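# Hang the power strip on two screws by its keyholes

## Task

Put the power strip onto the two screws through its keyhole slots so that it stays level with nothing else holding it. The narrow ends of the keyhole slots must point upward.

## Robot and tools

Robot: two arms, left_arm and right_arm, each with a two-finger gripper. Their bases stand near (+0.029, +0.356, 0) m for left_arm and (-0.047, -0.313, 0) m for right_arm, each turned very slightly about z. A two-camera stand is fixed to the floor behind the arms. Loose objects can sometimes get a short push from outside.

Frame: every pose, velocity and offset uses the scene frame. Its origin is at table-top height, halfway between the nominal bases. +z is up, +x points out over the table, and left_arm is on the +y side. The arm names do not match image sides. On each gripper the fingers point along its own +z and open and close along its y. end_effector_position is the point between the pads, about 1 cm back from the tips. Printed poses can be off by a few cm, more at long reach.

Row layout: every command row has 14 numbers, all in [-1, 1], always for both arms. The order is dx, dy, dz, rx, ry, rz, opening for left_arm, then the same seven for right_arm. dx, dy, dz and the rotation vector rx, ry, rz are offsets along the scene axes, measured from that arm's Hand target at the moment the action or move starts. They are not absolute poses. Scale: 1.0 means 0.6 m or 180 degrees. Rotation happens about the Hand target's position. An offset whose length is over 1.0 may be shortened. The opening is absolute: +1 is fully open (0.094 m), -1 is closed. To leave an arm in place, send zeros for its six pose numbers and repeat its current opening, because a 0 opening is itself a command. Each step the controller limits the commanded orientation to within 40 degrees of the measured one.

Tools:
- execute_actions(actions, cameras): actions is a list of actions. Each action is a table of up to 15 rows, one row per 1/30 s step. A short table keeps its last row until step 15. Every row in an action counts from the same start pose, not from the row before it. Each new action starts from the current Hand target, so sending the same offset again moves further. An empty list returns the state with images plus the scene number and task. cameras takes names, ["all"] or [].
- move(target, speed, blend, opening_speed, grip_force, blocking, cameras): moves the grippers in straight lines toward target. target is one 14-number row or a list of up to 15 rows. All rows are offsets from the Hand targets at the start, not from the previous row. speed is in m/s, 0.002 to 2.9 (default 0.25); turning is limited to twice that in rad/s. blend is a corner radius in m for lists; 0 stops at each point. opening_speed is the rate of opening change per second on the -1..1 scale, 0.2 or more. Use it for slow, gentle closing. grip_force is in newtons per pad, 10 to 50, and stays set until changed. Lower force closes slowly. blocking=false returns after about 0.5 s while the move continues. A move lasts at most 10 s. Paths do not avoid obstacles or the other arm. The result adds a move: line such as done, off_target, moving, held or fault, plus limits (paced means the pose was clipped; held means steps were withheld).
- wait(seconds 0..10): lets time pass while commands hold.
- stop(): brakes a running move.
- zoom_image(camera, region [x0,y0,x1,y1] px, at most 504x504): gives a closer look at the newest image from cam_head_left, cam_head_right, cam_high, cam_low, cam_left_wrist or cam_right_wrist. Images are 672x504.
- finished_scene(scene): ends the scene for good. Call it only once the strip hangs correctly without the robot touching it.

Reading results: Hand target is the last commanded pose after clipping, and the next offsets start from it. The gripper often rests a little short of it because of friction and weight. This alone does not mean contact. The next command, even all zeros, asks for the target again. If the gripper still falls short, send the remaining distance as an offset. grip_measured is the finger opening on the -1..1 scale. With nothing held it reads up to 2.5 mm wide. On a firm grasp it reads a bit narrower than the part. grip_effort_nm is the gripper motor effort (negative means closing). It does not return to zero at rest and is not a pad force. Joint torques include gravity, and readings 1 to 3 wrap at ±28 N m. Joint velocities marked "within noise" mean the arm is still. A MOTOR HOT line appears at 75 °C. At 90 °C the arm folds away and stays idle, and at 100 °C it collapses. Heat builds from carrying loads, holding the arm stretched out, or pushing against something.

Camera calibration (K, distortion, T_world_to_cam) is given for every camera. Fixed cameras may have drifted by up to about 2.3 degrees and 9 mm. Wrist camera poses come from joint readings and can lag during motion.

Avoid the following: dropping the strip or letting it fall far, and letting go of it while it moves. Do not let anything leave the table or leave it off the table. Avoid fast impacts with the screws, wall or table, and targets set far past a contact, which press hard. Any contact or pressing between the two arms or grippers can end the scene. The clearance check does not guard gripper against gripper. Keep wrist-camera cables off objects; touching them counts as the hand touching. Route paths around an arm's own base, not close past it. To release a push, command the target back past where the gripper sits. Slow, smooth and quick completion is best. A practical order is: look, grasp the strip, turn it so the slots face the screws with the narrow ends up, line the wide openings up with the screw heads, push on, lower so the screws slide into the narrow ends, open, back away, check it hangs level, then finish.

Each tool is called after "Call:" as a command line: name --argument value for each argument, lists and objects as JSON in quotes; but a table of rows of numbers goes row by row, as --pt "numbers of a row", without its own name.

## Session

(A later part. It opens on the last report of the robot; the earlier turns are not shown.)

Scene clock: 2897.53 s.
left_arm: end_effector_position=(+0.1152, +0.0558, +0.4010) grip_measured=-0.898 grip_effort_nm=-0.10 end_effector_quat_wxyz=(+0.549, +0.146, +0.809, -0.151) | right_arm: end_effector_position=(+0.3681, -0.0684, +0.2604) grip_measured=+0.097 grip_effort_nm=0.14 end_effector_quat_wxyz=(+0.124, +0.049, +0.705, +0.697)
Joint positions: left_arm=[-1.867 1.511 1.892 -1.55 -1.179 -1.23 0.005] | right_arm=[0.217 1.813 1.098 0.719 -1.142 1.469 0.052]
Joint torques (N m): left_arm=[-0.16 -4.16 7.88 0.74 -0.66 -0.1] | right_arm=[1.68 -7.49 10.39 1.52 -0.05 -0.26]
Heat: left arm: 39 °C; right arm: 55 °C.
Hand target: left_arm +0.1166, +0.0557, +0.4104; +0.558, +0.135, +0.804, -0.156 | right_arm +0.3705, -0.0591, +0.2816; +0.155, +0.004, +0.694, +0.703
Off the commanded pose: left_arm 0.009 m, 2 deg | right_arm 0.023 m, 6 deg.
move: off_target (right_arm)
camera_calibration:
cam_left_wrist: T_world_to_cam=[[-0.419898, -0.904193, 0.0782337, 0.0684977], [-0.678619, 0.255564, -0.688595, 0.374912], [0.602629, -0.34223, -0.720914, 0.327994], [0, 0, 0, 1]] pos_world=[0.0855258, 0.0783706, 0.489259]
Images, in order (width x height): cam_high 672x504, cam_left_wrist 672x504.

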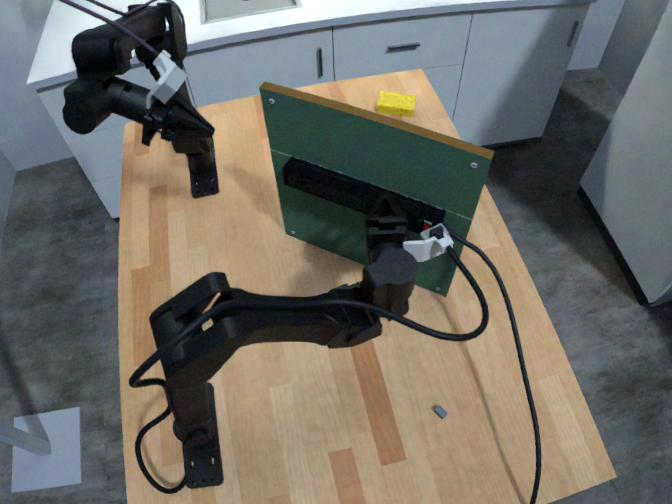

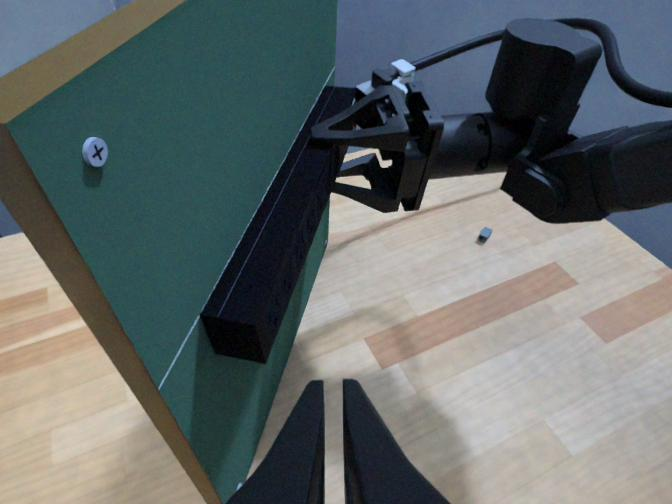

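Call:
move --target '[0,0,0,0,0,0,-0.9,0,0,0,0,0,0,0.35]' --opening_speed 0.2 --cameras '["cam_left_wrist","cam_high"]'

Call:
zoom_image --camera "cam_left_wrist" --region '[150, 30, 450, 370]'

Call:
zoom_image --camera "cam_high" --region '[260, 130, 500, 300]'

Scene clock: 2907.83 s.
left_arm: end_effector_position=(+0.1152, +0.0558, +0.4010) grip_measured=-0.898 grip_effort_nm=-0.10 end_effector_quat_wxyz=(+0.549, +0.146, +0.809, -0.151) | right_arm: end_effector_position=(+0.3686, -0.0683, +0.2609) grip_measured=+0.347 grip_effort_nm=0.15 end_effector_quat_wxyz=(+0.127, +0.048, +0.704, +0.697)
Joint positions: left_arm=[-1.867 1.511 1.892 -1.55 -1.179 -1.23 0.005] | right_arm=[0.217 1.813 1.098 0.723 -1.138 1.466 0.063]
Joint torques (N m): left_arm=[-0.18 -4.14 7.92 0.74 -0.65 -0.11] | right_arm=[1.74 -7.5 10.4 1.52 -0.04 -0.29]
Heat: left arm: 39 °C; right arm: 55 °C.
Hand target: left_arm +0.1166, +0.0557, +0.4104; +0.558, +0.135, +0.804, -0.156 | right_arm +0.3706, -0.0591, +0.2815; +0.155, +0.005, +0.694, +0.703
Off the commanded pose: left_arm 0.009 m, 2 deg | right_arm 0.023 m, 6 deg.
move: off_target (right_arm)
camera_calibration:
cam_left_wrist: T_world_to_cam=[[-0.419898, -0.904193, 0.0782337, 0.0684977], [-0.678619, 0.255564, -0.688595, 0.374912], [0.602629, -0.34223, -0.720914, 0.327994], [0, 0, 0, 1]] pos_world=[0.0855258, 0.0783706, 0.489259]
Images, in order (width x height): cam_high 672x504, cam_left_wrist 672x504.

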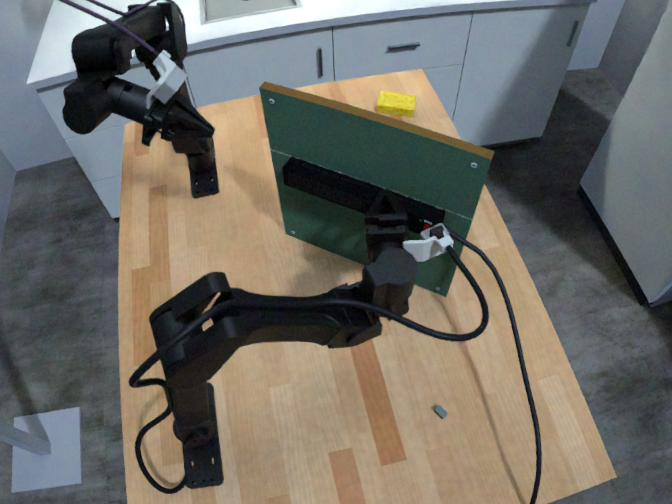

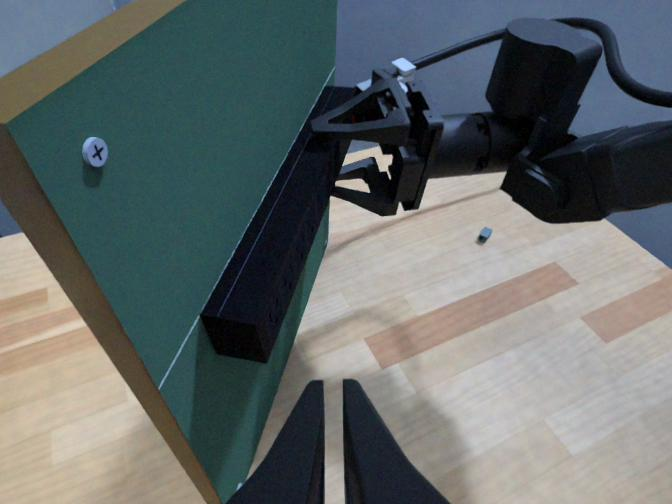

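Scaled by 1.482.

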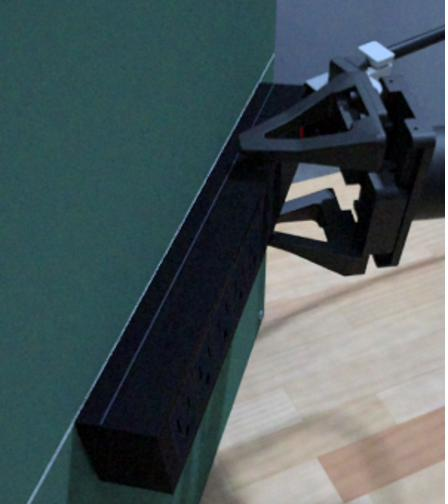

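Scaled by 2.100.

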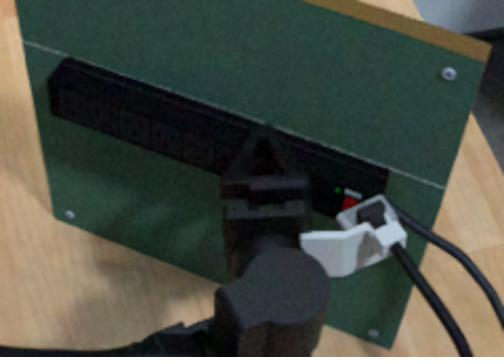

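Call:
move --pt "0 0 0 0 0 0 -0.9 0 0 0 0 0 0 0.7" --pt "0 0 0 0 0 0 -0.9 -0.07 -0.17 0 0 0 0 0.7" --speed 0.06 --opening_speed 0.4 --cameras '["cam_left_wrist","cam_high","cam_head_left","cam_low"]'

Call:
zoom_image --camera "cam_left_wrist" --region '[150, 30, 450, 370]'

Call:
zoom_image --camera "cam_high" --region '[260, 130, 500, 300]'

Scene clock: 2919.67 s.
left_arm: end_effector_position=(+0.1152, +0.0558, +0.4010) grip_measured=-0.898 grip_effort_nm=-0.10 end_effector_quat_wxyz=(+0.549, +0.146, +0.809, -0.151) | right_arm: end_effector_position=(+0.3372, -0.1604, +0.2682) grip_measured=+0.697 grip_effort_nm=0.15 end_effector_quat_wxyz=(+0.134, +0.027, +0.698, +0.703)
Joint positions: left_arm=[-1.867 1.511 1.892 -1.55 -1.179 -1.23 0.005] | right_arm=[-0.036 1.712 0.943 0.926 -1.411 1.577 0.08]
Joint torques (N m): left_arm=[-0.16 -4.16 7.87 0.74 -0.66 -0.1] | right_arm=[-0.32 -9.85 5.24 1.21 -0.02 -0.05]
Heat: left arm: 39 °C; right arm: 55 °C.
Hand target: left_arm +0.1166, +0.0557, +0.4104; +0.558, +0.135, +0.804, -0.156 | right_arm +0.3286, -0.1610, +0.2816; +0.155, +0.004, +0.694, +0.703
Off the commanded pose: left_arm 0.009 m, 2 deg | right_arm 0.016 m, 4 deg.
move: off_target (right_arm)
camera_calibration:
cam_left_wrist: T_world_to_cam=[[-0.419898, -0.904193, 0.0782337, 0.0684977], [-0.678619, 0.255564, -0.688595, 0.374912], [0.602629, -0.34223, -0.720914, 0.327994], [0, 0, 0, 1]] pos_world=[0.0855258, 0.0783706, 0.489259]
Images, in order (width x height): cam_head_left 672x504, cam_high 672x504, cam_low 672x504, cam_left_wrist 672x504.

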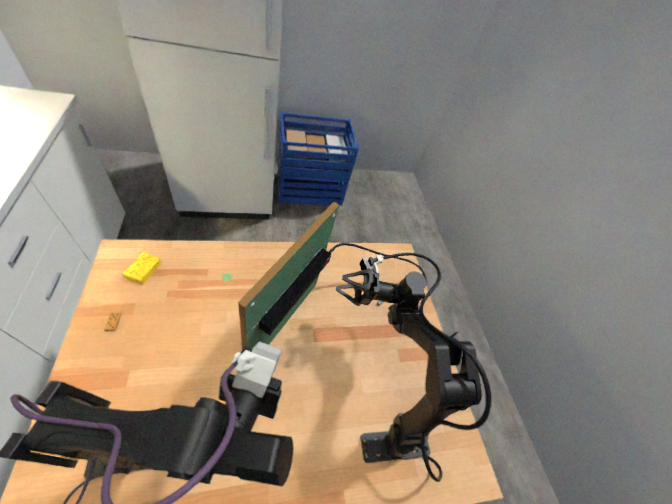

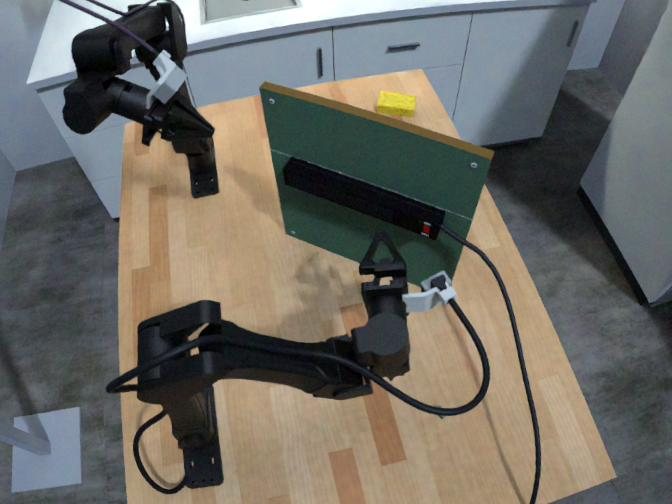

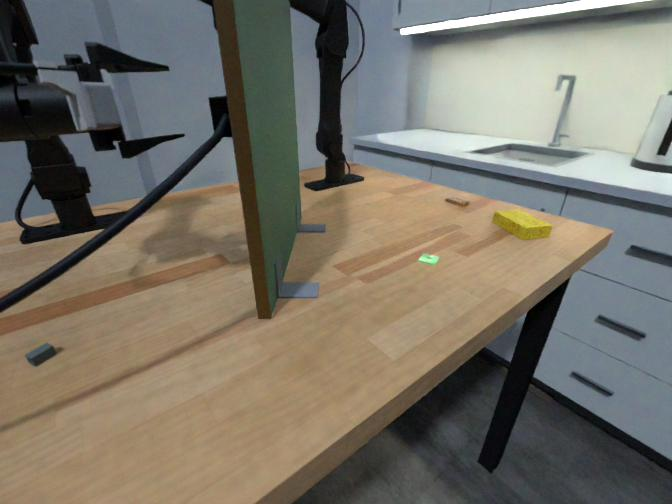

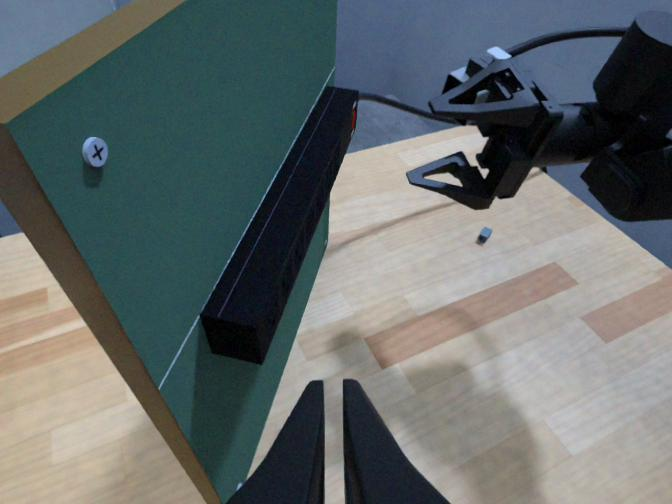

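Scaled by 1.482.

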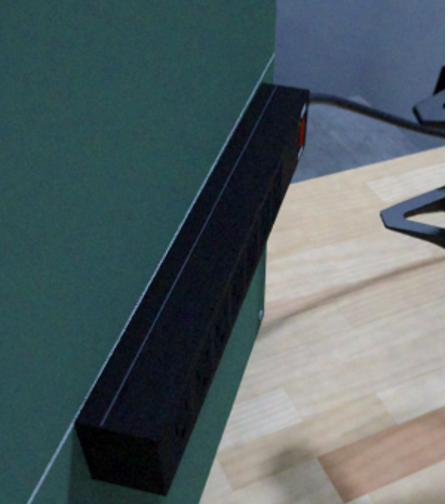

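Scaled by 2.100.

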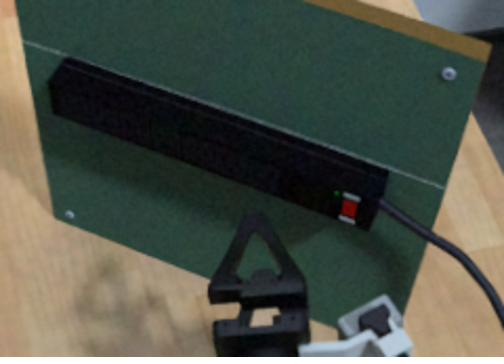

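It hangs level on its own.

Call:
finished_scene --scene 1

The scene is finished: the task was done.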